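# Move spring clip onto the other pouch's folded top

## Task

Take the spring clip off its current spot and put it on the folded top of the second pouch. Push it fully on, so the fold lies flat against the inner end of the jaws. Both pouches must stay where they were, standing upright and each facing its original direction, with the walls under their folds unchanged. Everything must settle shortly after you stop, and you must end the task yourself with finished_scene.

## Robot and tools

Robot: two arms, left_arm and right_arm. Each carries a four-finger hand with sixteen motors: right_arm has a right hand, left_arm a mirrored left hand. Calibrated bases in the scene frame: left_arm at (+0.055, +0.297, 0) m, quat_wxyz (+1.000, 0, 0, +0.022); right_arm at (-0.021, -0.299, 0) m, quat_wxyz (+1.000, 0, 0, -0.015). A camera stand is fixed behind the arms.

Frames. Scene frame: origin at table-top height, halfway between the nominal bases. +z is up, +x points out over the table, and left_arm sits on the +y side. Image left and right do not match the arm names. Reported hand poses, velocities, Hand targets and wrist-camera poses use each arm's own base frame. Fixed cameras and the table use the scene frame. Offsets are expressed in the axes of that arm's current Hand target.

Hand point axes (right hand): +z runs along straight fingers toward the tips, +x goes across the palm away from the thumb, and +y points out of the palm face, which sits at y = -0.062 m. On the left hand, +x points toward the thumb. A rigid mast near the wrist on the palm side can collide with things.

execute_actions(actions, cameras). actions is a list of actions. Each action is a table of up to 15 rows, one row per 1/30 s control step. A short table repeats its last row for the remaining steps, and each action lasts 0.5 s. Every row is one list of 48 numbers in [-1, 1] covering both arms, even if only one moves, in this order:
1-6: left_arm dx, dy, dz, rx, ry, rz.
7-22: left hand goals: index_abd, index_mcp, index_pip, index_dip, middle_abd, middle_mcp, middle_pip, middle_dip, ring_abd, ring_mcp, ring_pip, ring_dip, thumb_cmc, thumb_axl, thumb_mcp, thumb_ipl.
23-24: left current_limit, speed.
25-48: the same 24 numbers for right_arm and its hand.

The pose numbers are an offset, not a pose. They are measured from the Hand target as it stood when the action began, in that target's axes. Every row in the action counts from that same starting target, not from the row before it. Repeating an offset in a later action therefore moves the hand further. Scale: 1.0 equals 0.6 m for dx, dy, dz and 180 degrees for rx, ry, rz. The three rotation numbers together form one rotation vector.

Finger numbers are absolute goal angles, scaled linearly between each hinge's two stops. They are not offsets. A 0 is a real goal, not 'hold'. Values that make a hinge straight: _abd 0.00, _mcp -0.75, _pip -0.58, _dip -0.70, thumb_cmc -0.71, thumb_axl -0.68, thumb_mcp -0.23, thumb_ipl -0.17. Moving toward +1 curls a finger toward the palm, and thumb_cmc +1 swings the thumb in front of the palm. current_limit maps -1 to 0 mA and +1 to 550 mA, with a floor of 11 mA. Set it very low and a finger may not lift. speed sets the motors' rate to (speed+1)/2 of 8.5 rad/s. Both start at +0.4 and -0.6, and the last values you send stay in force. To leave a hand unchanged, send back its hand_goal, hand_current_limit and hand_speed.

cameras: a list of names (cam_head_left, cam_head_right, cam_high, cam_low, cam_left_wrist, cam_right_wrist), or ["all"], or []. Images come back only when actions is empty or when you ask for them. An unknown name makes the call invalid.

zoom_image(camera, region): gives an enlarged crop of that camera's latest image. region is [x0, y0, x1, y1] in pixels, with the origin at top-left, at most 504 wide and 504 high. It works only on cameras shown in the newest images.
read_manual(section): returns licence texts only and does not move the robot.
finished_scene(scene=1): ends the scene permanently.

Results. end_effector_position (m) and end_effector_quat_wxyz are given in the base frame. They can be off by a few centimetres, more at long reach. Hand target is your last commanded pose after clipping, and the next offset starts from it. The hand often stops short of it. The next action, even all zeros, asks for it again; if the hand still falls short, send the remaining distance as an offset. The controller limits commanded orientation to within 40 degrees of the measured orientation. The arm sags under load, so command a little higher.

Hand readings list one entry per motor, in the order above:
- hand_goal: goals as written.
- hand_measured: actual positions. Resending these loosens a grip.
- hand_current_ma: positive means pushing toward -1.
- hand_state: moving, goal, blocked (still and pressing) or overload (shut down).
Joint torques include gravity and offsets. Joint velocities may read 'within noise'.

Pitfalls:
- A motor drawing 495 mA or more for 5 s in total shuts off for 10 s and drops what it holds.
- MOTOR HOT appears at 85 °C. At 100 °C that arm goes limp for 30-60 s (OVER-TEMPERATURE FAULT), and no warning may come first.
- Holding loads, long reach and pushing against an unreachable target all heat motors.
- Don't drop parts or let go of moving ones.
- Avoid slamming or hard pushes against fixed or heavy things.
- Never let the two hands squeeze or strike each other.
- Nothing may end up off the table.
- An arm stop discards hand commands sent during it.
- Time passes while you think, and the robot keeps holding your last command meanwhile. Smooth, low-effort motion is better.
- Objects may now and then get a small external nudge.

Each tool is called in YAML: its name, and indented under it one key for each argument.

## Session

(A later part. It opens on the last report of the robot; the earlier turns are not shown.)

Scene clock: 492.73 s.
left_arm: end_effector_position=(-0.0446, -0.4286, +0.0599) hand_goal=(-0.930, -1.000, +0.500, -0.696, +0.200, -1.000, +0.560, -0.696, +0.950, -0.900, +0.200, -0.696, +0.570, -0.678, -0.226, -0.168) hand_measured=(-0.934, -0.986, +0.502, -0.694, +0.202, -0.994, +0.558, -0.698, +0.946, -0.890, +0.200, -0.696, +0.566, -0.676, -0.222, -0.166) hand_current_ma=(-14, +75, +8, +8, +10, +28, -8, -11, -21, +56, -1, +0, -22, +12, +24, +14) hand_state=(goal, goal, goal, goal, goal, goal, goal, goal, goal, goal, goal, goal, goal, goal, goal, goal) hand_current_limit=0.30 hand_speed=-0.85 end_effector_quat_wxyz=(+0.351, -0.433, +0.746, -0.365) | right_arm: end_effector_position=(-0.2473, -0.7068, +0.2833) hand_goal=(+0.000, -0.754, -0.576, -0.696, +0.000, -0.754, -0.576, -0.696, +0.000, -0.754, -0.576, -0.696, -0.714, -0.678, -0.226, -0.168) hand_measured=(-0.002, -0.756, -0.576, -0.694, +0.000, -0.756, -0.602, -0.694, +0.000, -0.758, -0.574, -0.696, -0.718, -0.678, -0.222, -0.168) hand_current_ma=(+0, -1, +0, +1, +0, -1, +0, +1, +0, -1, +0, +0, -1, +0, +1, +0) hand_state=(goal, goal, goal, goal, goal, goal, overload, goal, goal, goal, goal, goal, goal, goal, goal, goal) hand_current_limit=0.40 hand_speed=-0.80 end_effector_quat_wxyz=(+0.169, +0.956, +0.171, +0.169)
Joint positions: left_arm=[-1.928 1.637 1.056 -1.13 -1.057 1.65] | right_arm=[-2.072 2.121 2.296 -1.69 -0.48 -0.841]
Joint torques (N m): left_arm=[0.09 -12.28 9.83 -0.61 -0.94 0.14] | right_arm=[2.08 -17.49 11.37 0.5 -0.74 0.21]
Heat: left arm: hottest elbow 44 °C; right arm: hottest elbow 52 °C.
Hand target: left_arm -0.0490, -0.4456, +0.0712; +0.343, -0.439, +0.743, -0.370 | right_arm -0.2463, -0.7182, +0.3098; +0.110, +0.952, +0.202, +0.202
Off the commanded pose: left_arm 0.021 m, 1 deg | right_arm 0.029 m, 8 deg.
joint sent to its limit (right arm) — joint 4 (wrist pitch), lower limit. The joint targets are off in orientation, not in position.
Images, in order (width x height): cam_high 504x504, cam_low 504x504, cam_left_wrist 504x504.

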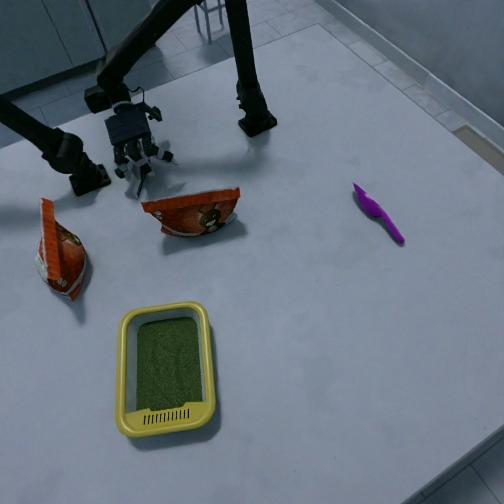

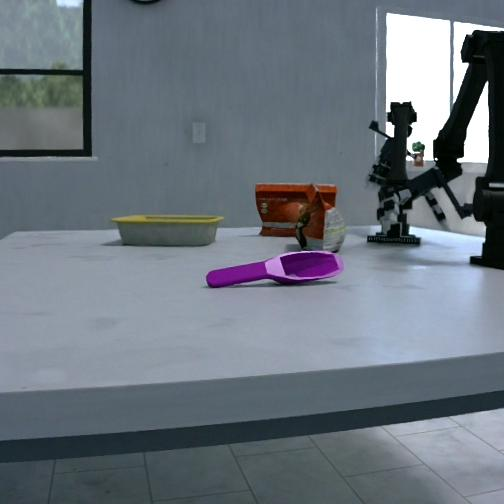

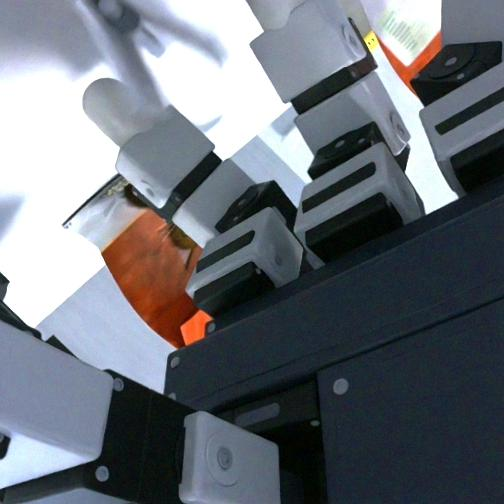

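execute_actions:
  actions: []
  cameras: ["cam_high","cam_low","cam_left_wrist"]

zoom_image:
  camera: "cam_low"
  region: [350, 170, 450, 260]

zoom_image:
  camera: "cam_high"
  region: [120, 140, 180, 200]

zoom_image:
  camera: "cam_left_wrist"
  region: [0, 0, 300, 180]

Scene clock: 492.93 s.
left_arm: end_effector_position=(-0.0446, -0.4285, +0.0599) hand_goal=(-0.930, -1.000, +0.500, -0.696, +0.200, -1.000, +0.560, -0.696, +0.950, -0.900, +0.200, -0.696, +0.570, -0.678, -0.226, -0.168) hand_measured=(-0.934, -0.986, +0.502, -0.694, +0.202, -0.994, +0.558, -0.698, +0.946, -0.890, +0.200, -0.696, +0.566, -0.676, -0.222, -0.166) hand_current_ma=(-14, +75, +8, +8, +10, +28, -8, -11, -21, +56, -1, +0, -22, +12, +24, +14) hand_state=(goal, goal, goal, goal, goal, goal, goal, goal, goal, goal, goal, goal, goal, goal, goal, goal) hand_current_limit=0.30 hand_speed=-0.85 end_effector_quat_wxyz=(+0.351, -0.433, +0.746, -0.365) | right_arm: end_effector_position=(-0.2473, -0.7068, +0.2833) hand_goal=(+0.000, -0.754, -0.576, -0.696, +0.000, -0.754, -0.576, -0.696, +0.000, -0.754, -0.576, -0.696, -0.714, -0.678, -0.226, -0.168) hand_measured=(-0.002, -0.756, -0.576, -0.694, +0.000, -0.756, -0.602, -0.694, +0.000, -0.758, -0.574, -0.696, -0.718, -0.678, -0.222, -0.168) hand_current_ma=(+0, -1, +0, +1, +0, -1, +0, +1, +0, -1, +0, +0, -1, +0, +1, +0) hand_state=(goal, goal, goal, goal, goal, goal, overload, goal, goal, goal, goal, goal, goal, goal, goal, goal) hand_current_limit=0.40 hand_speed=-0.80 end_effector_quat_wxyz=(+0.169, +0.956, +0.171, +0.169)
Joint positions: left_arm=[-1.928 1.637 1.056 -1.13 -1.057 1.65] | right_arm=[-2.072 2.121 2.296 -1.69 -0.48 -0.841]
Joint velocities: within noise
Joint torques (N m): left_arm=[0.09 -12.16 9.84 -0.53 -0.94 0.13] | right_arm=[1.9 -17.38 11.25 0.62 -0.73 0.12]
Heat: left arm: hottest elbow 44 °C; right arm: hottest elbow 52 °C.
Hand target: left_arm -0.0489, -0.4456, +0.0712; +0.343, -0.439, +0.743, -0.370 | right_arm -0.2463, -0.7182, +0.3098; +0.110, +0.952, +0.202, +0.202
Off the commanded pose: left_arm 0.021 m, 1 deg | right_arm 0.029 m, 8 deg.
Images, in order (width x height): cam_high 504x504, cam_low 504x504, cam_left_wrist 504x504.

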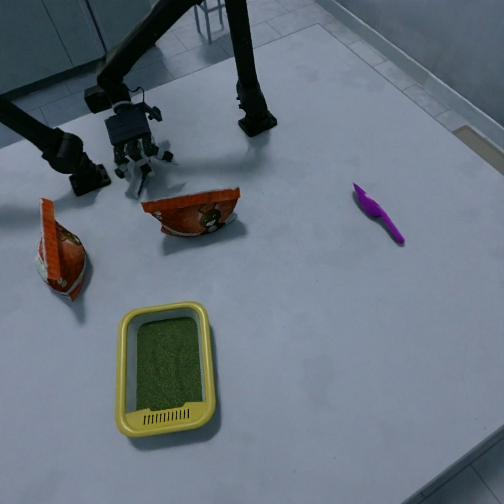

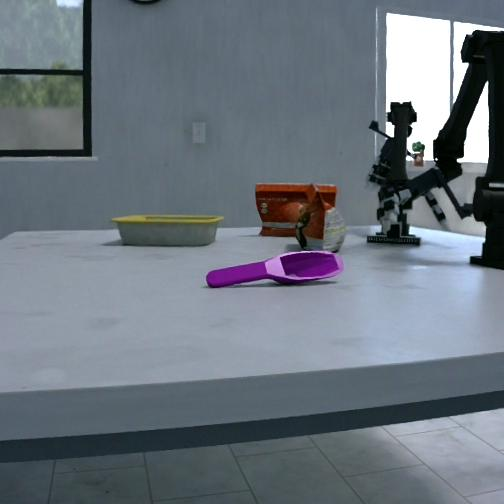

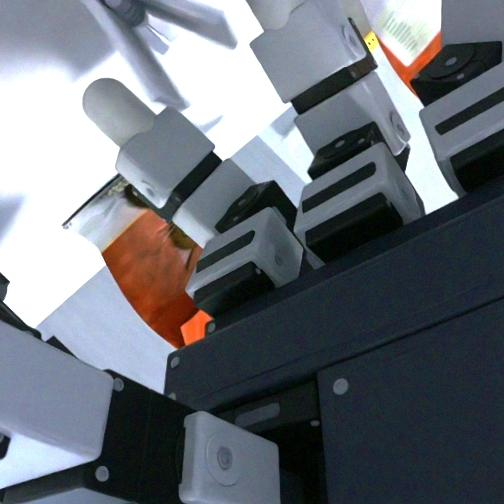

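Scaled by 5.040 from the camera's 504x504 image, which has a finer 720x720 frame.

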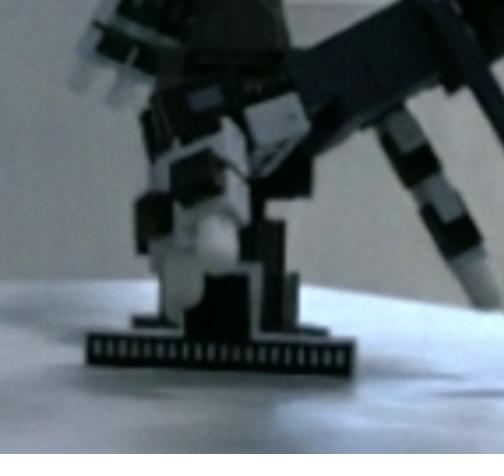

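Scaled by 8.400 from the camera's 504x504 image, which has a finer 720x720 frame.

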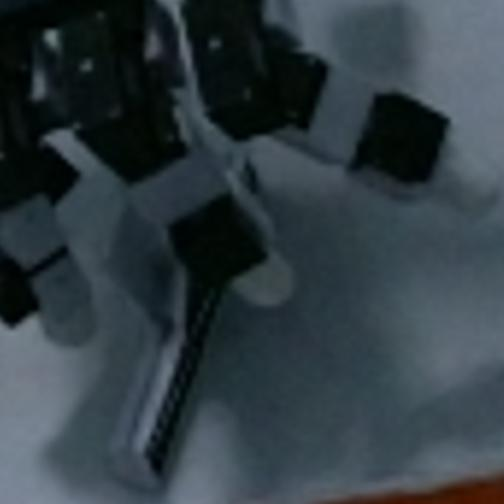

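Scaled by 1.680 from the camera's 504x504 image, which has a finer 720x720 frame.

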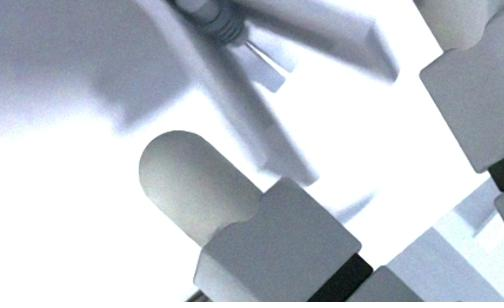

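execute_actions:
  actions:
    - [[0,0,0,0,0,0,-0.93,-1.0,0.50,-0.696,0.6,-1.0,0.56,-0.696,0.95,-0.9,0.2,-0.696,0.571,-0.678,-0.226,-0.168,0.3,-0.9,0,0,0,0,0,0,0,-0.754,-0.576,-0.696,0,-0.754,-0.576,-0.696,0,-0.754,-0.576,-0.696,-0.714,-0.678,-0.226,-0.168,0.4,-0.8]]
    - [[0,0,0,0,0,0,-0.93,-1.0,0.50,-0.696,0.6,-1.0,0.56,-0.696,0.95,-0.9,0.2,-0.696,0.571,-0.678,-0.226,-0.168,0.3,-0.85,0,0,0,0,0,0,0,-0.754,-0.576,-0.696,0,-0.754,-0.576,-0.696,0,-0.754,-0.576,-0.696,-0.714,-0.678,-0.226,-0.168,0.4,-0.8]]
  cameras: ["cam_high","cam_low","cam_left_wrist"]

zoom_image:
  camera: "cam_low"
  region: [350, 170, 450, 260]

zoom_image:
  camera: "cam_high"
  region: [120, 140, 180, 200]

zoom_image:
  camera: "cam_left_wrist"
  region: [0, 0, 300, 180]

Scene clock: 494.53 s.
left_arm: end_effector_position=(-0.0446, -0.4285, +0.0599) hand_goal=(-0.930, -1.000, +0.500, -0.696, +0.600, -1.000, +0.560, -0.696, +0.950, -0.900, +0.200, -0.696, +0.570, -0.678, -0.226, -0.168) hand_measured=(-0.934, -0.986, +0.502, -0.694, +0.596, -0.994, +0.558, -0.698, +0.946, -0.890, +0.200, -0.696, +0.566, -0.676, -0.222, -0.166) hand_current_ma=(-14, +75, +8, +8, -20, +28, -8, -11, -21, +56, -1, +0, -22, +12, +24, +14) hand_state=(goal, goal, goal, goal, goal, goal, goal, goal, goal, goal, goal, goal, goal, goal, goal, goal) hand_current_limit=0.30 hand_speed=-0.85 end_effector_quat_wxyz=(+0.351, -0.433, +0.746, -0.365) | right_arm: end_effector_position=(-0.2473, -0.7068, +0.2833) hand_goal=(+0.000, -0.754, -0.576, -0.696, +0.000, -0.754, -0.576, -0.696, +0.000, -0.754, -0.576, -0.696, -0.714, -0.678, -0.226, -0.168) hand_measured=(-0.002, -0.756, -0.576, -0.694, +0.000, -0.756, -0.602, -0.694, +0.000, -0.758, -0.574, -0.696, -0.718, -0.678, -0.222, -0.168) hand_current_ma=(+0, -1, +0, +1, +0, -1, +0, +1, +0, -1, +0, +0, -1, +0, +1, +0) hand_state=(goal, goal, goal, goal, goal, goal, overload, goal, goal, goal, goal, goal, goal, goal, goal, goal) hand_current_limit=0.40 hand_speed=-0.80 end_effector_quat_wxyz=(+0.169, +0.956, +0.171, +0.169)
Joint positions: left_arm=[-1.928 1.637 1.056 -1.13 -1.057 1.65] | right_arm=[-2.072 2.121 2.296 -1.69 -0.48 -0.841]
Joint torques (N m): left_arm=[0.15 -12.22 9.84 -0.53 -0.94 0.14] | right_arm=[1.96 -16.73 11.38 0.47 -0.76 0.18]
Heat: left arm: hottest elbow 44 °C; right arm: hottest elbow 52 °C.
Hand target: left_arm -0.0489, -0.4456, +0.0712; +0.343, -0.439, +0.743, -0.370 | right_arm -0.2463, -0.7182, +0.3098; +0.110, +0.952, +0.202, +0.202
Off the commanded pose: left_arm 0.021 m, 1 deg | right_arm 0.029 m, 8 deg.
joint sent to its limit (right arm) — joint 4 (wrist pitch), lower limit. The joint targets are off in orientation, not in position.
Images, in order (width x height): cam_high 504x504, cam_low 504x504, cam_left_wrist 504x504.

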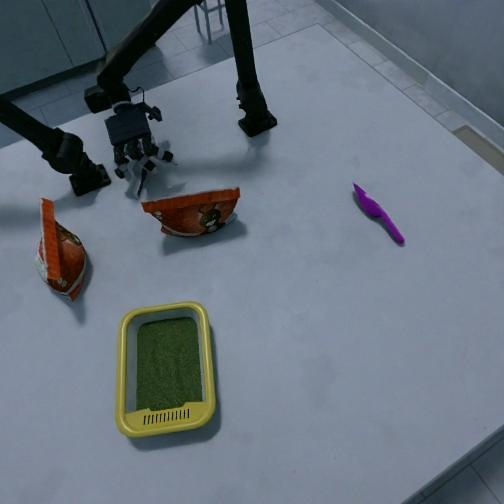

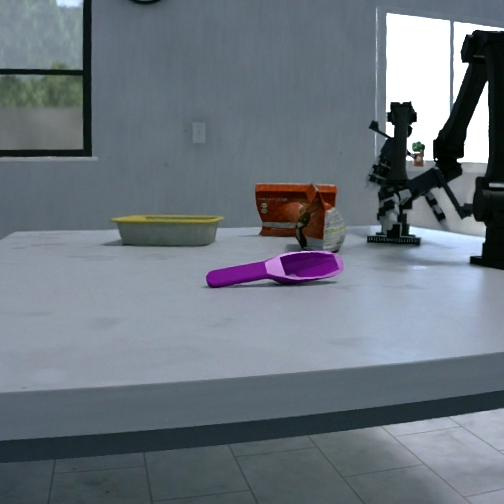

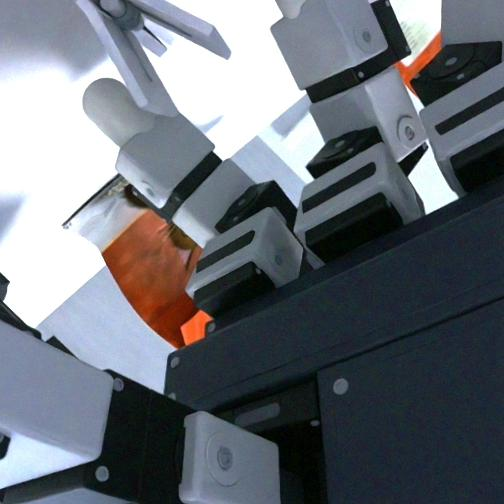

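Scaled by 5.040 from the camera's 504x504 image, which has a finer 720x720 frame.

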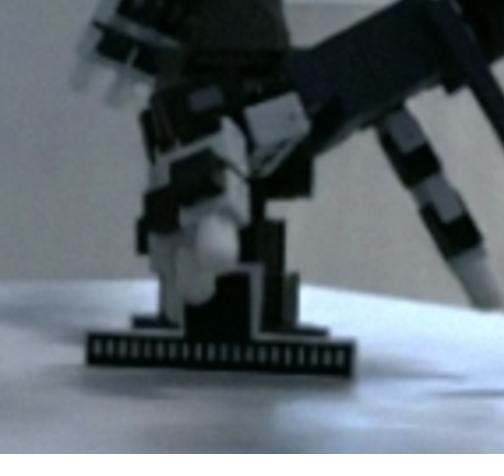

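Scaled by 8.400 from the camera's 504x504 image, which has a finer 720x720 frame.

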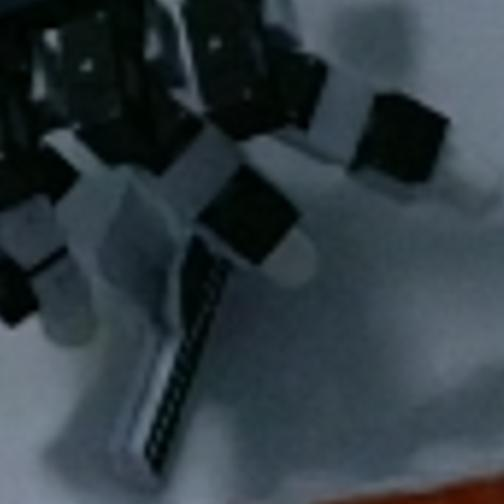

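Scaled by 1.680 from the camera's 504x504 image, which has a finer 720x720 frame.

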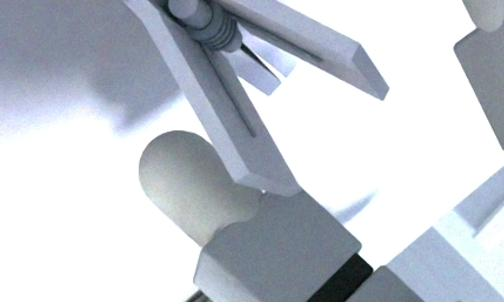

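execute_actions:
  actions:
    - [[-0.0093,-0.044,-0.0218,0,0,0,-0.93,-1.0,0.50,-0.696,0.8,-1.0,0.50,-0.696,0.95,-0.9,0.2,-0.696,0.571,-0.678,-0.226,-0.168,0.3,-0.85,0,0,0,0,0,0,0,-0.754,-0.576,-0.696,0,-0.754,-0.576,-0.696,0,-0.754,-0.576,-0.696,-0.714,-0.678,-0.226,-0.168,0.4,-0.8]]
    - [[-0.0062,-0.0293,-0.0145,0.0082,0.0711,-0.036,-0.93,-1.0,0.50,-0.696,0.8,-1.0,0.50,-0.696,0.95,-0.9,0.2,-0.696,0.571,-0.678,-0.226,-0.168,0.3,-0.85,0,0,0,0,0,0,0,-0.754,-0.576,-0.696,0,-0.754,-0.576,-0.696,0,-0.754,-0.576,-0.696,-0.714,-0.678,-0.226,-0.168,0.4,-0.8]]
  cameras: ["cam_high","cam_low","cam_left_wrist"]

zoom_image:
  camera: "cam_low"
  region: [350, 170, 450, 260]

zoom_image:
  camera: "cam_high"
  region: [110, 130, 180, 200]

zoom_image:
  camera: "cam_left_wrist"
  region: [0, 0, 300, 180]

Scene clock: 499.40 s.
left_arm: end_effector_position=(-0.0516, -0.4463, +0.1216) hand_goal=(-0.930, -1.000, +0.500, -0.696, +0.800, -1.000, +0.500, -0.696, +0.950, -0.900, +0.200, -0.696, +0.570, -0.678, -0.226, -0.168) hand_measured=(-0.932, -0.986, +0.502, -0.694, +0.796, -0.994, +0.504, -0.698, +0.946, -0.890, +0.200, -0.696, +0.568, -0.676, -0.222, -0.166) hand_current_ma=(-12, +70, +8, +8, -16, +29, +21, -11, -19, +55, -1, +0, -10, +12, +24, +14) hand_state=(goal, goal, goal, goal, goal, goal, goal, goal, goal, goal, goal, goal, goal, goal, goal, goal) hand_current_limit=0.30 hand_speed=-0.85 end_effector_quat_wxyz=(+0.244, -0.433, +0.745, -0.445) | right_arm: end_effector_position=(-0.2473, -0.7068, +0.2833) hand_goal=(+0.000, -0.754, -0.576, -0.696, +0.000, -0.754, -0.576, -0.696, +0.000, -0.754, -0.576, -0.696, -0.714, -0.678, -0.226, -0.168) hand_measured=(-0.002, -0.756, -0.576, -0.694, +0.000, -0.756, -0.602, -0.694, +0.000, -0.758, -0.574, -0.696, -0.718, -0.678, -0.222, -0.168) hand_current_ma=(+0, -1, +0, +1, +0, -1, +0, +1, +0, -1, +0, +0, -1, +0, +1, +0) hand_state=(goal, goal, goal, goal, goal, goal, overload, goal, goal, goal, goal, goal, goal, goal, goal, goal) hand_current_limit=0.40 hand_speed=-0.80 end_effector_quat_wxyz=(+0.169, +0.956, +0.171, +0.169)
Joint positions: left_arm=[-1.918 1.396 0.948 -0.787 -1.031 1.933] | right_arm=[-2.072 2.121 2.296 -1.69 -0.48 -0.841]
Joint torques (N m): left_arm=[0.56 -10.93 6.89 1.26 -0.84 0.19] | right_arm=[1.55 -17.79 11.22 0.87 -0.76 0.16]
Heat: left arm: hottest elbow 44 °C; right arm: hottest elbow 52 °C.
Hand target: left_arm -0.0460, -0.4467, +0.1211; +0.243, -0.432, +0.746, -0.445 | right_arm -0.2463, -0.7182, +0.3098; +0.110, +0.952, +0.202, +0.202
Off the commanded pose: left_arm 0.006 m, 0 deg | right_arm 0.029 m, 8 deg.
joint sent to its limit (right arm) — joint 4 (wrist pitch), lower limit. The joint targets are off in orientation, not in position.
Images, in order (width x height): cam_high 504x504, cam_low 504x504, cam_left_wrist 504x504.

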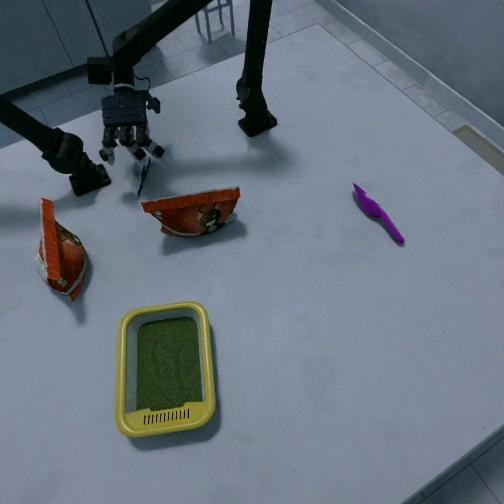

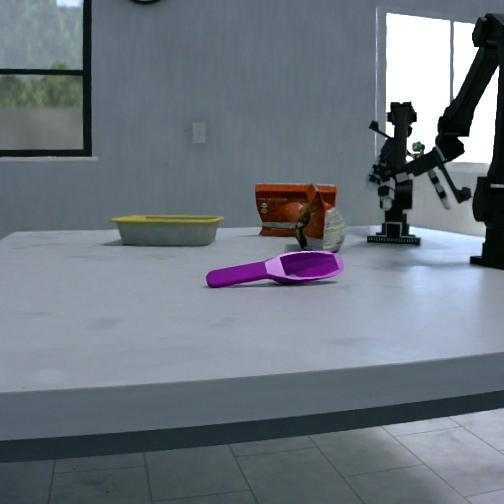

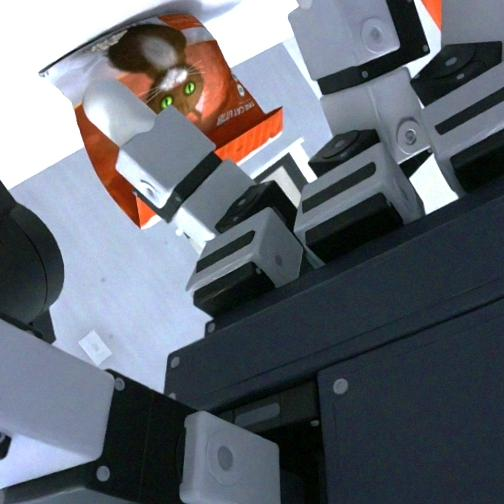

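Scaled by 5.040 from the camera's 504x504 image, which has a finer 720x720 frame.

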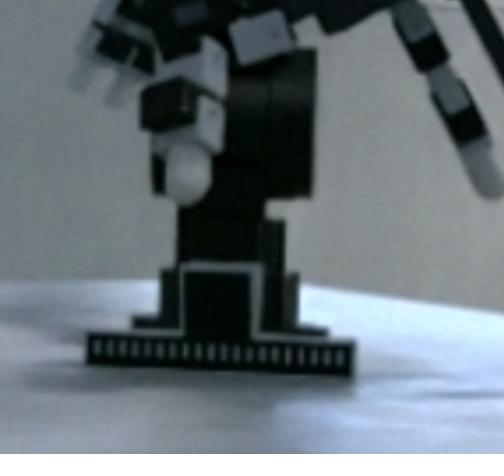

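Scaled by 7.200 from the camera's 504x504 image, which has a finer 720x720 frame.

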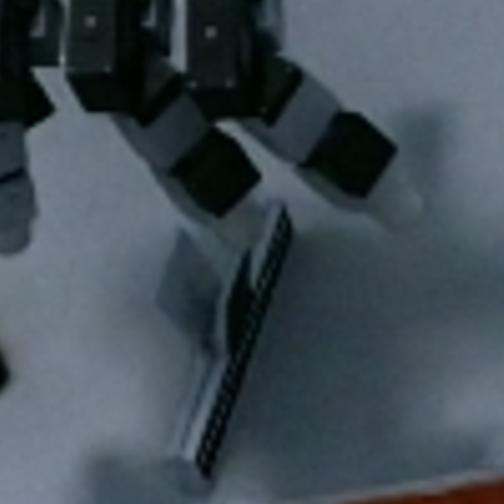

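Scaled by 1.680 from the camera's 504x504 image, which has a finer 720x720 frame.

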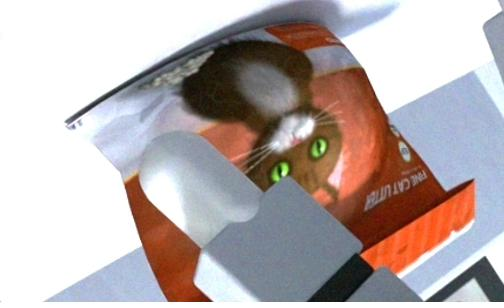

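execute_actions:
  actions:
    - [[-0.0495,0.04,0.0117,0,0,0,-0.85,-1.0,0.44,-0.696,0.85,-1.0,0.44,-0.696,1.0,-0.9,0.2,-0.696,0.2,-0.678,-0.226,-0.168,0.3,-0.8,0,0,0,0,0,0,0,-0.754,-0.576,-0.696,0,-0.754,-0.576,-0.696,0,-0.754,-0.576,-0.696,-0.714,-0.678,-0.226,-0.168,0.4,-0.8]]
    - [[0,0,0,0,0,0,-0.85,-1.0,0.44,-0.696,0.85,-1.0,0.44,-0.696,1.0,-0.9,0.2,-0.696,-0.714,-0.678,0.2,0.0,0.3,-0.8,0,0,0,0,0,0,0,-0.754,-0.576,-0.696,0,-0.754,-0.576,-0.696,0,-0.754,-0.576,-0.696,-0.714,-0.678,-0.226,-0.168,0.4,-0.8]]
  cameras: ["cam_high","cam_low","cam_left_wrist"]

zoom_image:
  camera: "cam_low"
  region: [350, 170, 450, 260]

zoom_image:
  camera: "cam_high"
  region: [110, 130, 180, 200]

Scene clock: 503.03 s.
left_arm: end_effector_position=(-0.0414, -0.4184, +0.0928) hand_goal=(-0.850, -1.000, +0.440, -0.696, +0.850, -1.000, +0.440, -0.696, +1.000, -0.900, +0.200, -0.696, -0.714, -0.678, +0.200, +0.000) hand_measured=(-0.852, -0.986, +0.444, -0.694, +0.830, -0.994, +0.450, -0.698, +0.992, -0.890, +0.200, -0.696, -0.696, -0.676, +0.200, -0.002) hand_current_ma=(-12, +68, +23, +8, -82, +35, +47, -11, -37, +54, -1, +0, +90, +12, -4, -10) hand_state=(goal, goal, goal, goal, goal, goal, goal, goal, goal, goal, goal, goal, goal, goal, goal, goal) hand_current_limit=0.30 hand_speed=-0.80 end_effector_quat_wxyz=(+0.245, -0.429, +0.748, -0.443) | right_arm: end_effector_position=(-0.2473, -0.7068, +0.2833) hand_goal=(+0.000, -0.754, -0.576, -0.696, +0.000, -0.754, -0.576, -0.696, +0.000, -0.754, -0.576, -0.696, -0.714, -0.678, -0.226, -0.168) hand_measured=(-0.002, -0.756, -0.576, -0.694, +0.000, -0.756, -0.602, -0.694, +0.000, -0.758, -0.574, -0.696, -0.718, -0.678, -0.222, -0.168) hand_current_ma=(+0, -1, +0, +1, +0, -1, +0, +1, +0, -1, +0, +0, -1, +0, +1, +0) hand_state=(goal, goal, goal, goal, goal, goal, overload, goal, goal, goal, goal, goal, goal, goal, goal, goal) hand_current_limit=0.40 hand_speed=-0.80 end_effector_quat_wxyz=(+0.169, +0.956, +0.171, +0.169)
Joint positions: left_arm=[-1.917 1.358 0.826 -0.696 -1.027 1.95] | right_arm=[-2.072 2.121 2.296 -1.69 -0.48 -0.841]
Joint torques (N m): left_arm=[0.67 -10.87 6.57 1.36 -0.89 0.15] | right_arm=[1.61 -17.44 11.19 0.53 -0.76 0.16]
Heat: left arm: hottest elbow 44 °C; right arm: hottest elbow 52 °C.
Hand target: left_arm -0.0361, -0.4187, +0.0960; +0.243, -0.432, +0.746, -0.445 | right_arm -0.2463, -0.7182, +0.3098; +0.110, +0.952, +0.202, +0.202
Off the commanded pose: left_arm 0.006 m, 1 deg | right_arm 0.029 m, 8 deg.
joint sent to its limit (right arm) — joint 4 (wrist pitch), lower limit. The joint targets are off in orientation, not in position.
Images, in order (width x height): cam_high 504x504, cam_low 504x504, cam_left_wrist 504x504.

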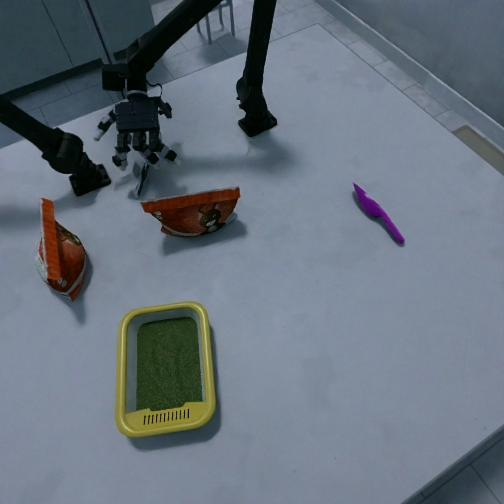

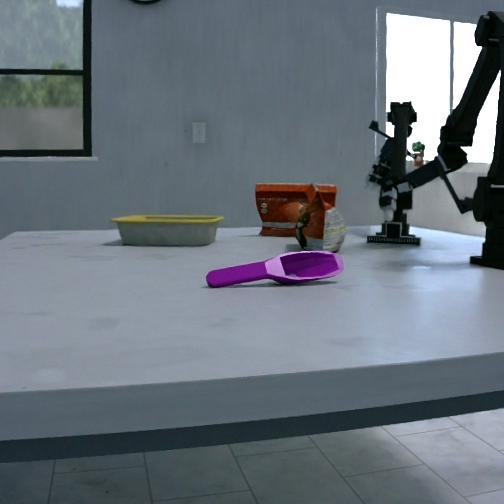

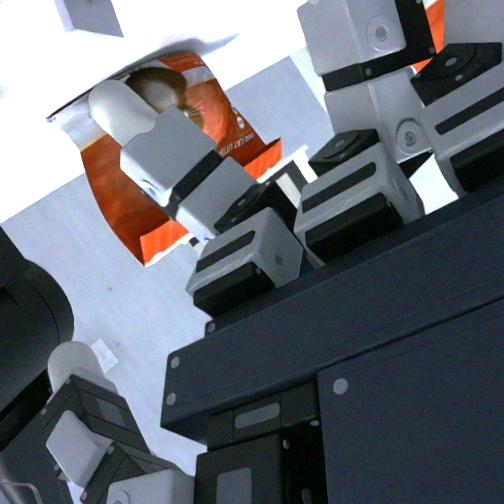

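Scaled by 5.040 from the camera's 504x504 image, which has a finer 720x720 frame.

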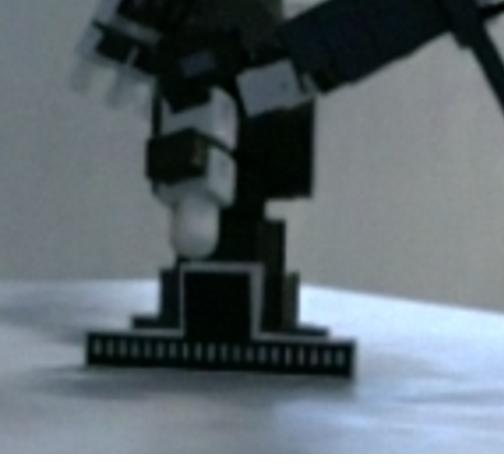

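Scaled by 7.200 from the camera's 504x504 image, which has a finer 720x720 frame.

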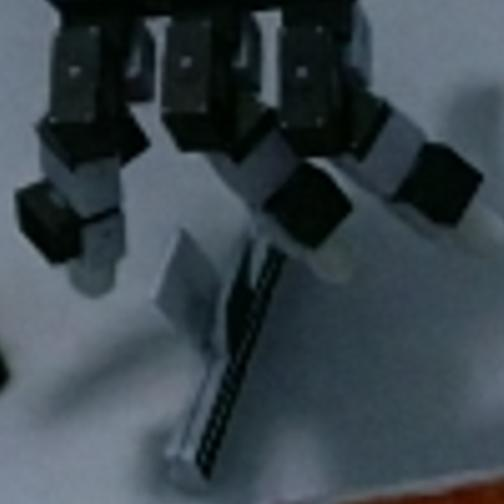

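zoom_image:
  camera: "cam_left_wrist"
  region: [20, 0, 180, 80]

Scaled by 3.150 from the camera's 504x504 image, which has a finer 720x720 frame.

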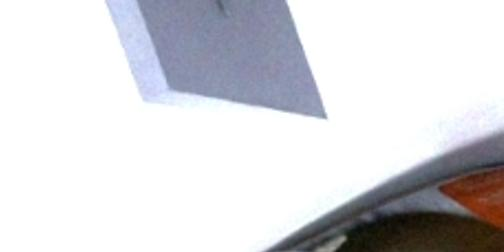

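execute_actions:
  actions:
    - [[0.0143,0.0335,0.0092,0,0,0,-0.85,-1.0,0.44,-0.696,0.80,-1.0,0.44,-0.696,1.0,-0.9,0.2,-0.696,-0.714,-0.678,0.449,0.049,0.3,-0.8,0,0,0,0,0,0,0,-0.754,-0.576,-0.696,0,-0.754,-0.576,-0.696,0,-0.754,-0.576,-0.696,-0.714,-0.678,-0.226,-0.168,0.4,-0.8]]
  cameras: ["cam_high","cam_low","cam_left_wrist"]

zoom_image:
  camera: "cam_left_wrist"
  region: [20, 0, 320, 150]

zoom_image:
  camera: "cam_low"
  region: [350, 170, 450, 260]

zoom_image:
  camera: "cam_high"
  region: [110, 130, 180, 200]

Scene clock: 505.23 s.
left_arm: end_effector_position=(-0.0428, -0.4222, +0.0783) hand_goal=(-0.850, -1.000, +0.440, -0.696, +0.800, -1.000, +0.440, -0.696, +1.000, -0.900, +0.200, -0.696, -0.714, -0.678, +0.448, +0.048) hand_measured=(-0.852, -0.986, +0.444, -0.694, +0.802, -0.994, +0.444, -0.698, +0.994, -0.890, +0.200, -0.696, -0.700, -0.676, +0.446, +0.046) hand_current_ma=(-12, +68, +23, +8, +7, +35, +24, -11, -22, +54, -1, +0, +74, +12, -7, -10) hand_state=(goal, goal, goal, goal, goal, goal, goal, goal, goal, goal, goal, goal, goal, goal, goal, goal) hand_current_limit=0.30 hand_speed=-0.80 end_effector_quat_wxyz=(+0.248, -0.427, +0.750, -0.440) | right_arm: end_effector_position=(-0.2473, -0.7068, +0.2833) hand_goal=(+0.000, -0.754, -0.576, -0.696, +0.000, -0.754, -0.576, -0.696, +0.000, -0.754, -0.576, -0.696, -0.714, -0.678, -0.226, -0.168) hand_measured=(-0.002, -0.756, -0.576, -0.694, +0.000, -0.756, -0.602, -0.694, +0.000, -0.758, -0.574, -0.696, -0.718, -0.678, -0.222, -0.168) hand_current_ma=(+0, -1, +0, +1, +0, -1, +0, +1, +0, -1, +0, +0, -1, +0, +1, +0) hand_state=(goal, goal, goal, goal, goal, goal, overload, goal, goal, goal, goal, goal, goal, goal, goal, goal) hand_current_limit=0.40 hand_speed=-0.80 end_effector_quat_wxyz=(+0.169, +0.956, +0.171, +0.169)
Joint positions: left_arm=[-1.917 1.397 0.821 -0.662 -1.027 1.95] | right_arm=[-2.072 2.121 2.296 -1.69 -0.48 -0.841]
Joint torques (N m): left_arm=[-0.56 -9.88 6.45 1.28 -1.14 -0.15] | right_arm=[1.79 -17.85 11.26 0.59 -0.74 0.16]
Heat: left arm: hottest elbow 44 °C; right arm: hottest elbow 52 °C.
Hand target: left_arm -0.0450, -0.4241, +0.0759; +0.243, -0.432, +0.746, -0.445 | right_arm -0.2463, -0.7182, +0.3098; +0.110, +0.952, +0.202, +0.202
Off the commanded pose: left_arm 0.004 m, 1 deg | right_arm 0.029 m, 8 deg.
joint sent to its limit (right arm) — joint 4 (wrist pitch), lower limit. The joint targets are off in orientation, not in position.
Images, in order (width x height): cam_high 504x504, cam_low 504x504, cam_left_wrist 504x504.

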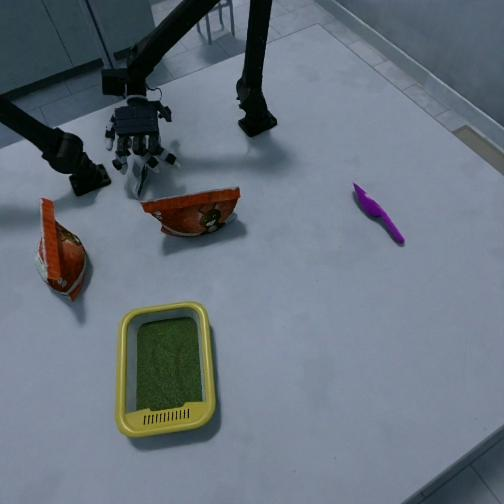

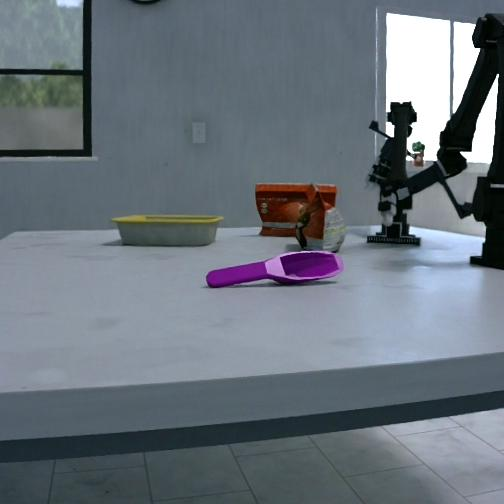

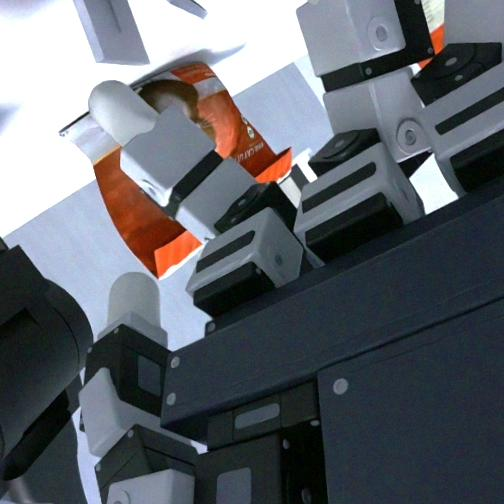

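Scaled by 1.680 from the camera's 504x504 image, which has a finer 720x720 frame.

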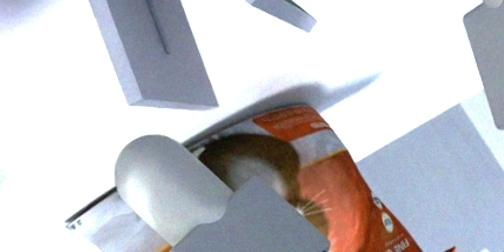

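Scaled by 5.040 from the camera's 504x504 image, which has a finer 720x720 frame.

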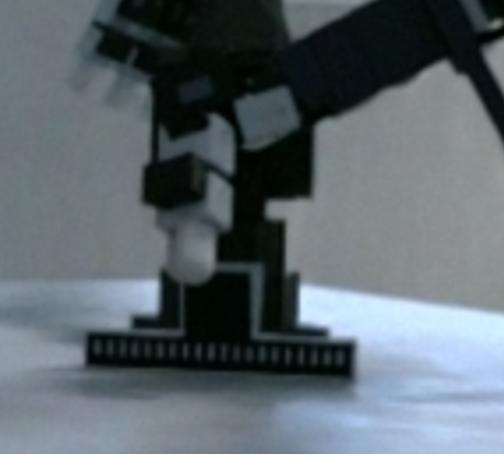

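Scaled by 7.200 from the camera's 504x504 image, which has a finer 720x720 frame.

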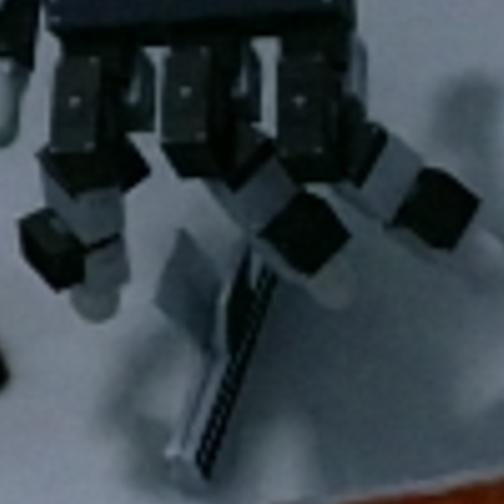

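execute_actions:
  actions:
    - [[0.0162,0.0367,0.0033,0,0,0,-0.85,-1.0,0.44,-0.696,0.80,-1.0,0.44,-0.696,1.0,-0.9,0.2,-0.696,-0.714,-0.678,0.449,0.049,0.3,-0.8,0,0,0,0,0,0,0,-0.754,-0.576,-0.696,0,-0.754,-0.576,-0.696,0,-0.754,-0.576,-0.696,-0.714,-0.678,-0.226,-0.168,0.4,-0.8]]
  cameras: ["cam_high","cam_low","cam_left_wrist"]

zoom_image:
  camera: "cam_left_wrist"
  region: [20, 0, 320, 150]

zoom_image:
  camera: "cam_high"
  region: [110, 130, 180, 200]

Scene clock: 507.60 s.
left_arm: end_effector_position=(-0.0518, -0.4244, +0.0551) hand_goal=(-0.850, -1.000, +0.440, -0.696, +0.800, -1.000, +0.440, -0.696, +1.000, -0.900, +0.200, -0.696, -0.714, -0.678, +0.448, +0.048) hand_measured=(-0.852, -0.986, +0.444, -0.694, +0.802, -0.994, +0.444, -0.698, +0.994, -0.890, +0.200, -0.696, -0.700, -0.676, +0.446, +0.046) hand_current_ma=(-12, +68, +22, +8, +7, +35, +22, -11, -21, +54, -1, +0, +67, +12, -7, -10) hand_state=(goal, goal, goal, goal, goal, goal, goal, goal, goal, goal, goal, goal, goal, goal, goal, goal) hand_current_limit=0.30 hand_speed=-0.80 end_effector_quat_wxyz=(+0.252, -0.428, +0.750, -0.437) | right_arm: end_effector_position=(-0.2473, -0.7068, +0.2833) hand_goal=(+0.000, -0.754, -0.576, -0.696, +0.000, -0.754, -0.576, -0.696, +0.000, -0.754, -0.576, -0.696, -0.714, -0.678, -0.226, -0.168) hand_measured=(-0.002, -0.756, -0.576, -0.694, +0.000, -0.756, -0.602, -0.694, +0.000, -0.758, -0.574, -0.696, -0.718, -0.678, -0.222, -0.168) hand_current_ma=(+0, -1, +0, +1, +0, -1, +0, +1, +0, -1, +0, +0, -1, +0, +1, +0) hand_state=(goal, goal, goal, goal, goal, goal, overload, goal, goal, goal, goal, goal, goal, goal, goal, goal) hand_current_limit=0.40 hand_speed=-0.80 end_effector_quat_wxyz=(+0.169, +0.956, +0.171, +0.169)
Joint positions: left_arm=[-1.938 1.463 0.821 -0.649 -1.034 1.898] | right_arm=[-2.072 2.121 2.296 -1.69 -0.48 -0.841]
Joint torques (N m): left_arm=[-1.14 -10.52 6.5 1.2 -1.21 -0.15] | right_arm=[2.14 -17.44 11.18 0.47 -0.71 0.15]
Heat: left arm: hottest elbow 44 °C; right arm: hottest elbow 52 °C.
Hand target: left_arm -0.0577, -0.4283, +0.0559; +0.243, -0.432, +0.746, -0.445 | right_arm -0.2463, -0.7182, +0.3098; +0.110, +0.952, +0.202, +0.202
Off the commanded pose: left_arm 0.007 m, 2 deg | right_arm 0.029 m, 8 deg.
joint sent to its limit (right arm) — joint 4 (wrist pitch), lower limit. The joint targets are off in orientation, not in position.
Images, in order (width x height): cam_high 504x504, cam_low 504x504, cam_left_wrist 504x504.

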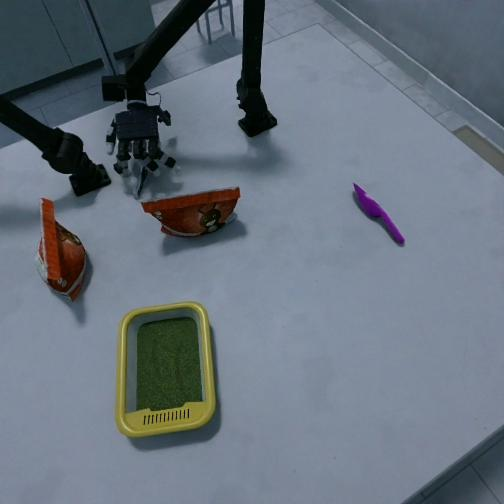

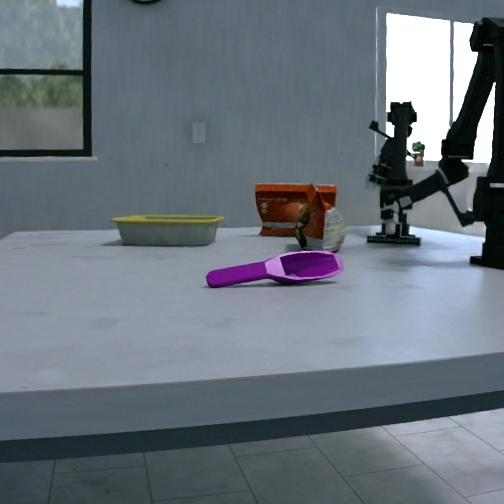

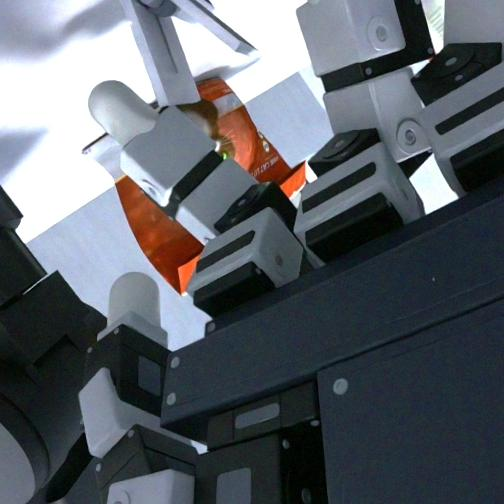

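Scaled by 1.680 from the camera's 504x504 image, which has a finer 720x720 frame.

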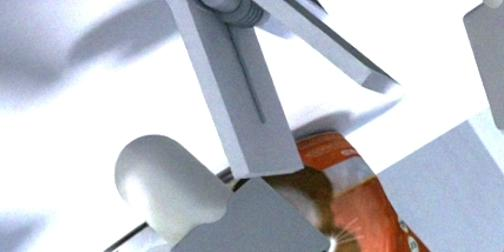

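Scaled by 7.200 from the camera's 504x504 image, which has a finer 720x720 frame.

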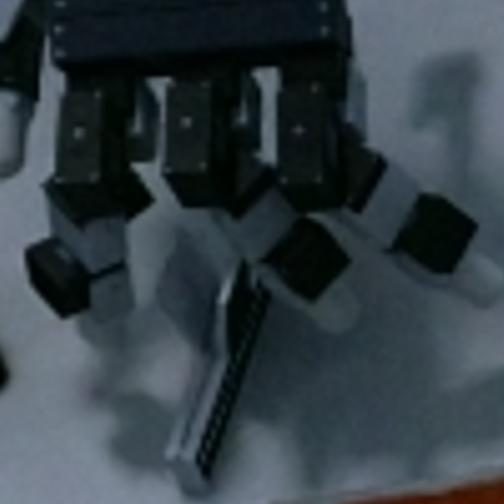

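execute_actions:
  actions:
    - [[0.0043,0.0262,0.0147,0,0,0,-0.85,-1.0,0.44,-0.696,0.80,-1.0,0.44,-0.696,1.0,-0.9,0.2,-0.696,-0.714,-0.678,0.449,0.049,0.3,-0.8,0,0,0,0,0,0,0,-0.754,-0.576,-0.696,0,-0.754,-0.576,-0.696,0,-0.754,-0.576,-0.696,-0.714,-0.678,-0.226,-0.168,0.4,-0.8]]
  cameras: ["cam_high","cam_low","cam_left_wrist"]

zoom_image:
  camera: "cam_left_wrist"
  region: [20, 0, 320, 180]

zoom_image:
  camera: "cam_high"
  region: [110, 130, 180, 200]

zoom_image:
  camera: "cam_low"
  region: [350, 170, 450, 260]

Scene clock: 508.90 s.
left_arm: end_effector_position=(-0.0538, -0.4298, +0.0402) hand_goal=(-0.850, -1.000, +0.440, -0.696, +0.800, -1.000, +0.440, -0.696, +1.000, -0.900, +0.200, -0.696, -0.714, -0.678, +0.448, +0.048) hand_measured=(-0.852, -0.986, +0.444, -0.694, +0.802, -0.994, +0.444, -0.698, +0.996, -0.890, +0.200, -0.696, -0.700, -0.676, +0.446, +0.046) hand_current_ma=(-12, +68, +22, +8, +7, +35, +22, -11, -21, +54, -1, +0, +67, +12, -6, -10) hand_state=(goal, goal, goal, goal, goal, goal, goal, goal, goal, goal, goal, goal, goal, goal, goal, goal) hand_current_limit=0.30 hand_speed=-0.80 end_effector_quat_wxyz=(+0.249, -0.430, +0.748, -0.439) | right_arm: end_effector_position=(-0.2473, -0.7068, +0.2833) hand_goal=(+0.000, -0.754, -0.576, -0.696, +0.000, -0.754, -0.576, -0.696, +0.000, -0.754, -0.576, -0.696, -0.714, -0.678, -0.226, -0.168) hand_measured=(-0.002, -0.756, -0.576, -0.694, +0.000, -0.756, -0.602, -0.694, +0.000, -0.758, -0.574, -0.696, -0.718, -0.678, -0.222, -0.168) hand_current_ma=(+0, -1, +0, +1, +0, -1, +0, +1, +0, -1, +0, +0, -1, +0, +1, +0) hand_state=(goal, goal, goal, goal, goal, goal, overload, goal, goal, goal, goal, goal, goal, goal, goal, goal) hand_current_limit=0.40 hand_speed=-0.80 end_effector_quat_wxyz=(+0.169, +0.956, +0.171, +0.169)
Joint positions: left_arm=[-1.938 1.502 0.814 -0.596 -1.035 1.894] | right_arm=[-2.072 2.121 2.296 -1.69 -0.48 -0.841]
Joint torques (N m): left_arm=[-1.08 -10.64 5.9 1.22 -1.17 -0.14] | right_arm=[2.14 -17.55 11.32 0.59 -0.74 0.16]
Heat: left arm: hottest elbow 43 °C; right arm: hottest elbow 52 °C.
Hand target: left_arm -0.0592, -0.4308, +0.0380; +0.243, -0.432, +0.746, -0.445 | right_arm -0.2463, -0.7182, +0.3098; +0.110, +0.952, +0.202, +0.202
Off the commanded pose: left_arm 0.006 m, 1 deg | right_arm 0.029 m, 8 deg.
joint sent to its limit (right arm) — joint 4 (wrist pitch), lower limit. The joint targets are off in orientation, not in position.
Images, in order (width x height): cam_high 504x504, cam_low 504x504, cam_left_wrist 504x504.

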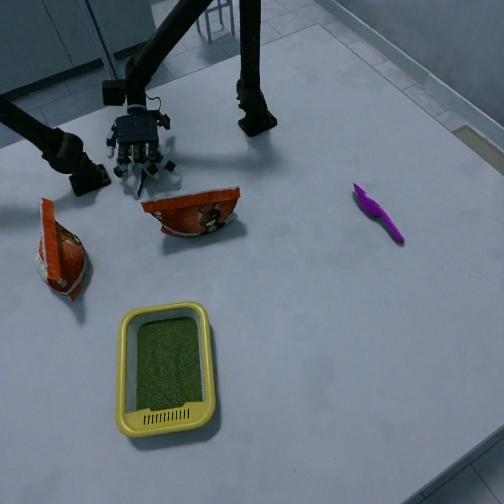

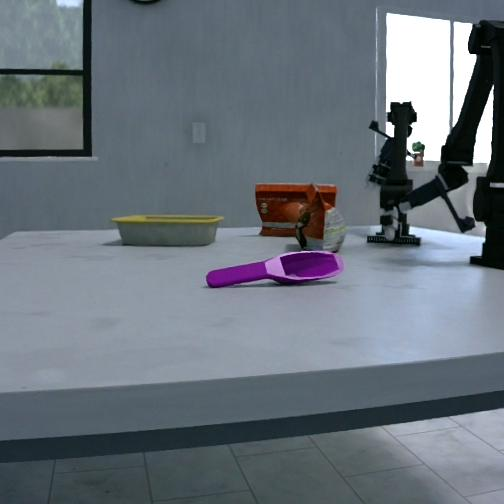

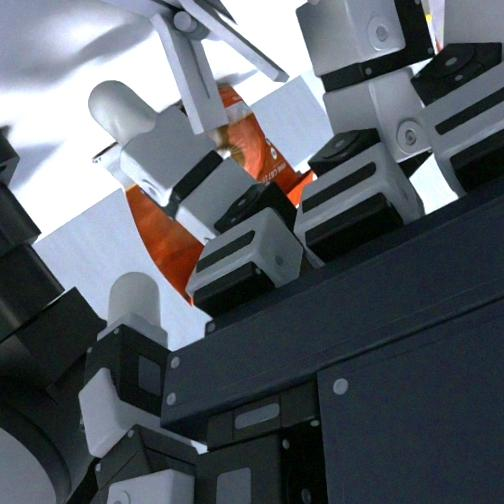

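Scaled by 1.680 from the camera's 504x504 image, which has a finer 720x720 frame.

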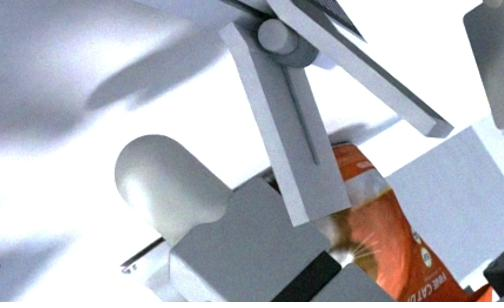

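Scaled by 7.200 from the camera's 504x504 image, which has a finer 720x720 frame.

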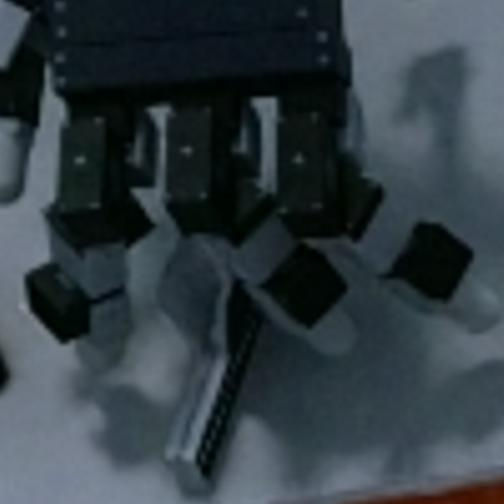

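Scaled by 5.040 from the camera's 504x504 image, which has a finer 720x720 frame.

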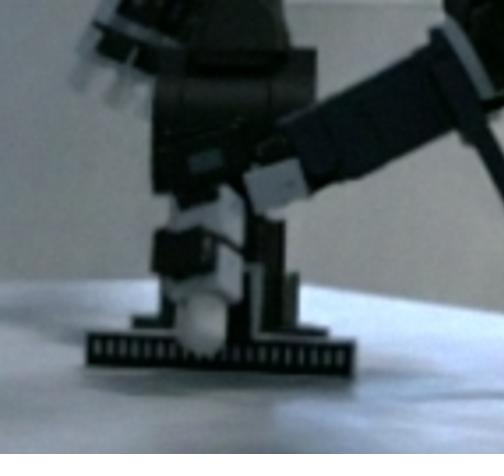

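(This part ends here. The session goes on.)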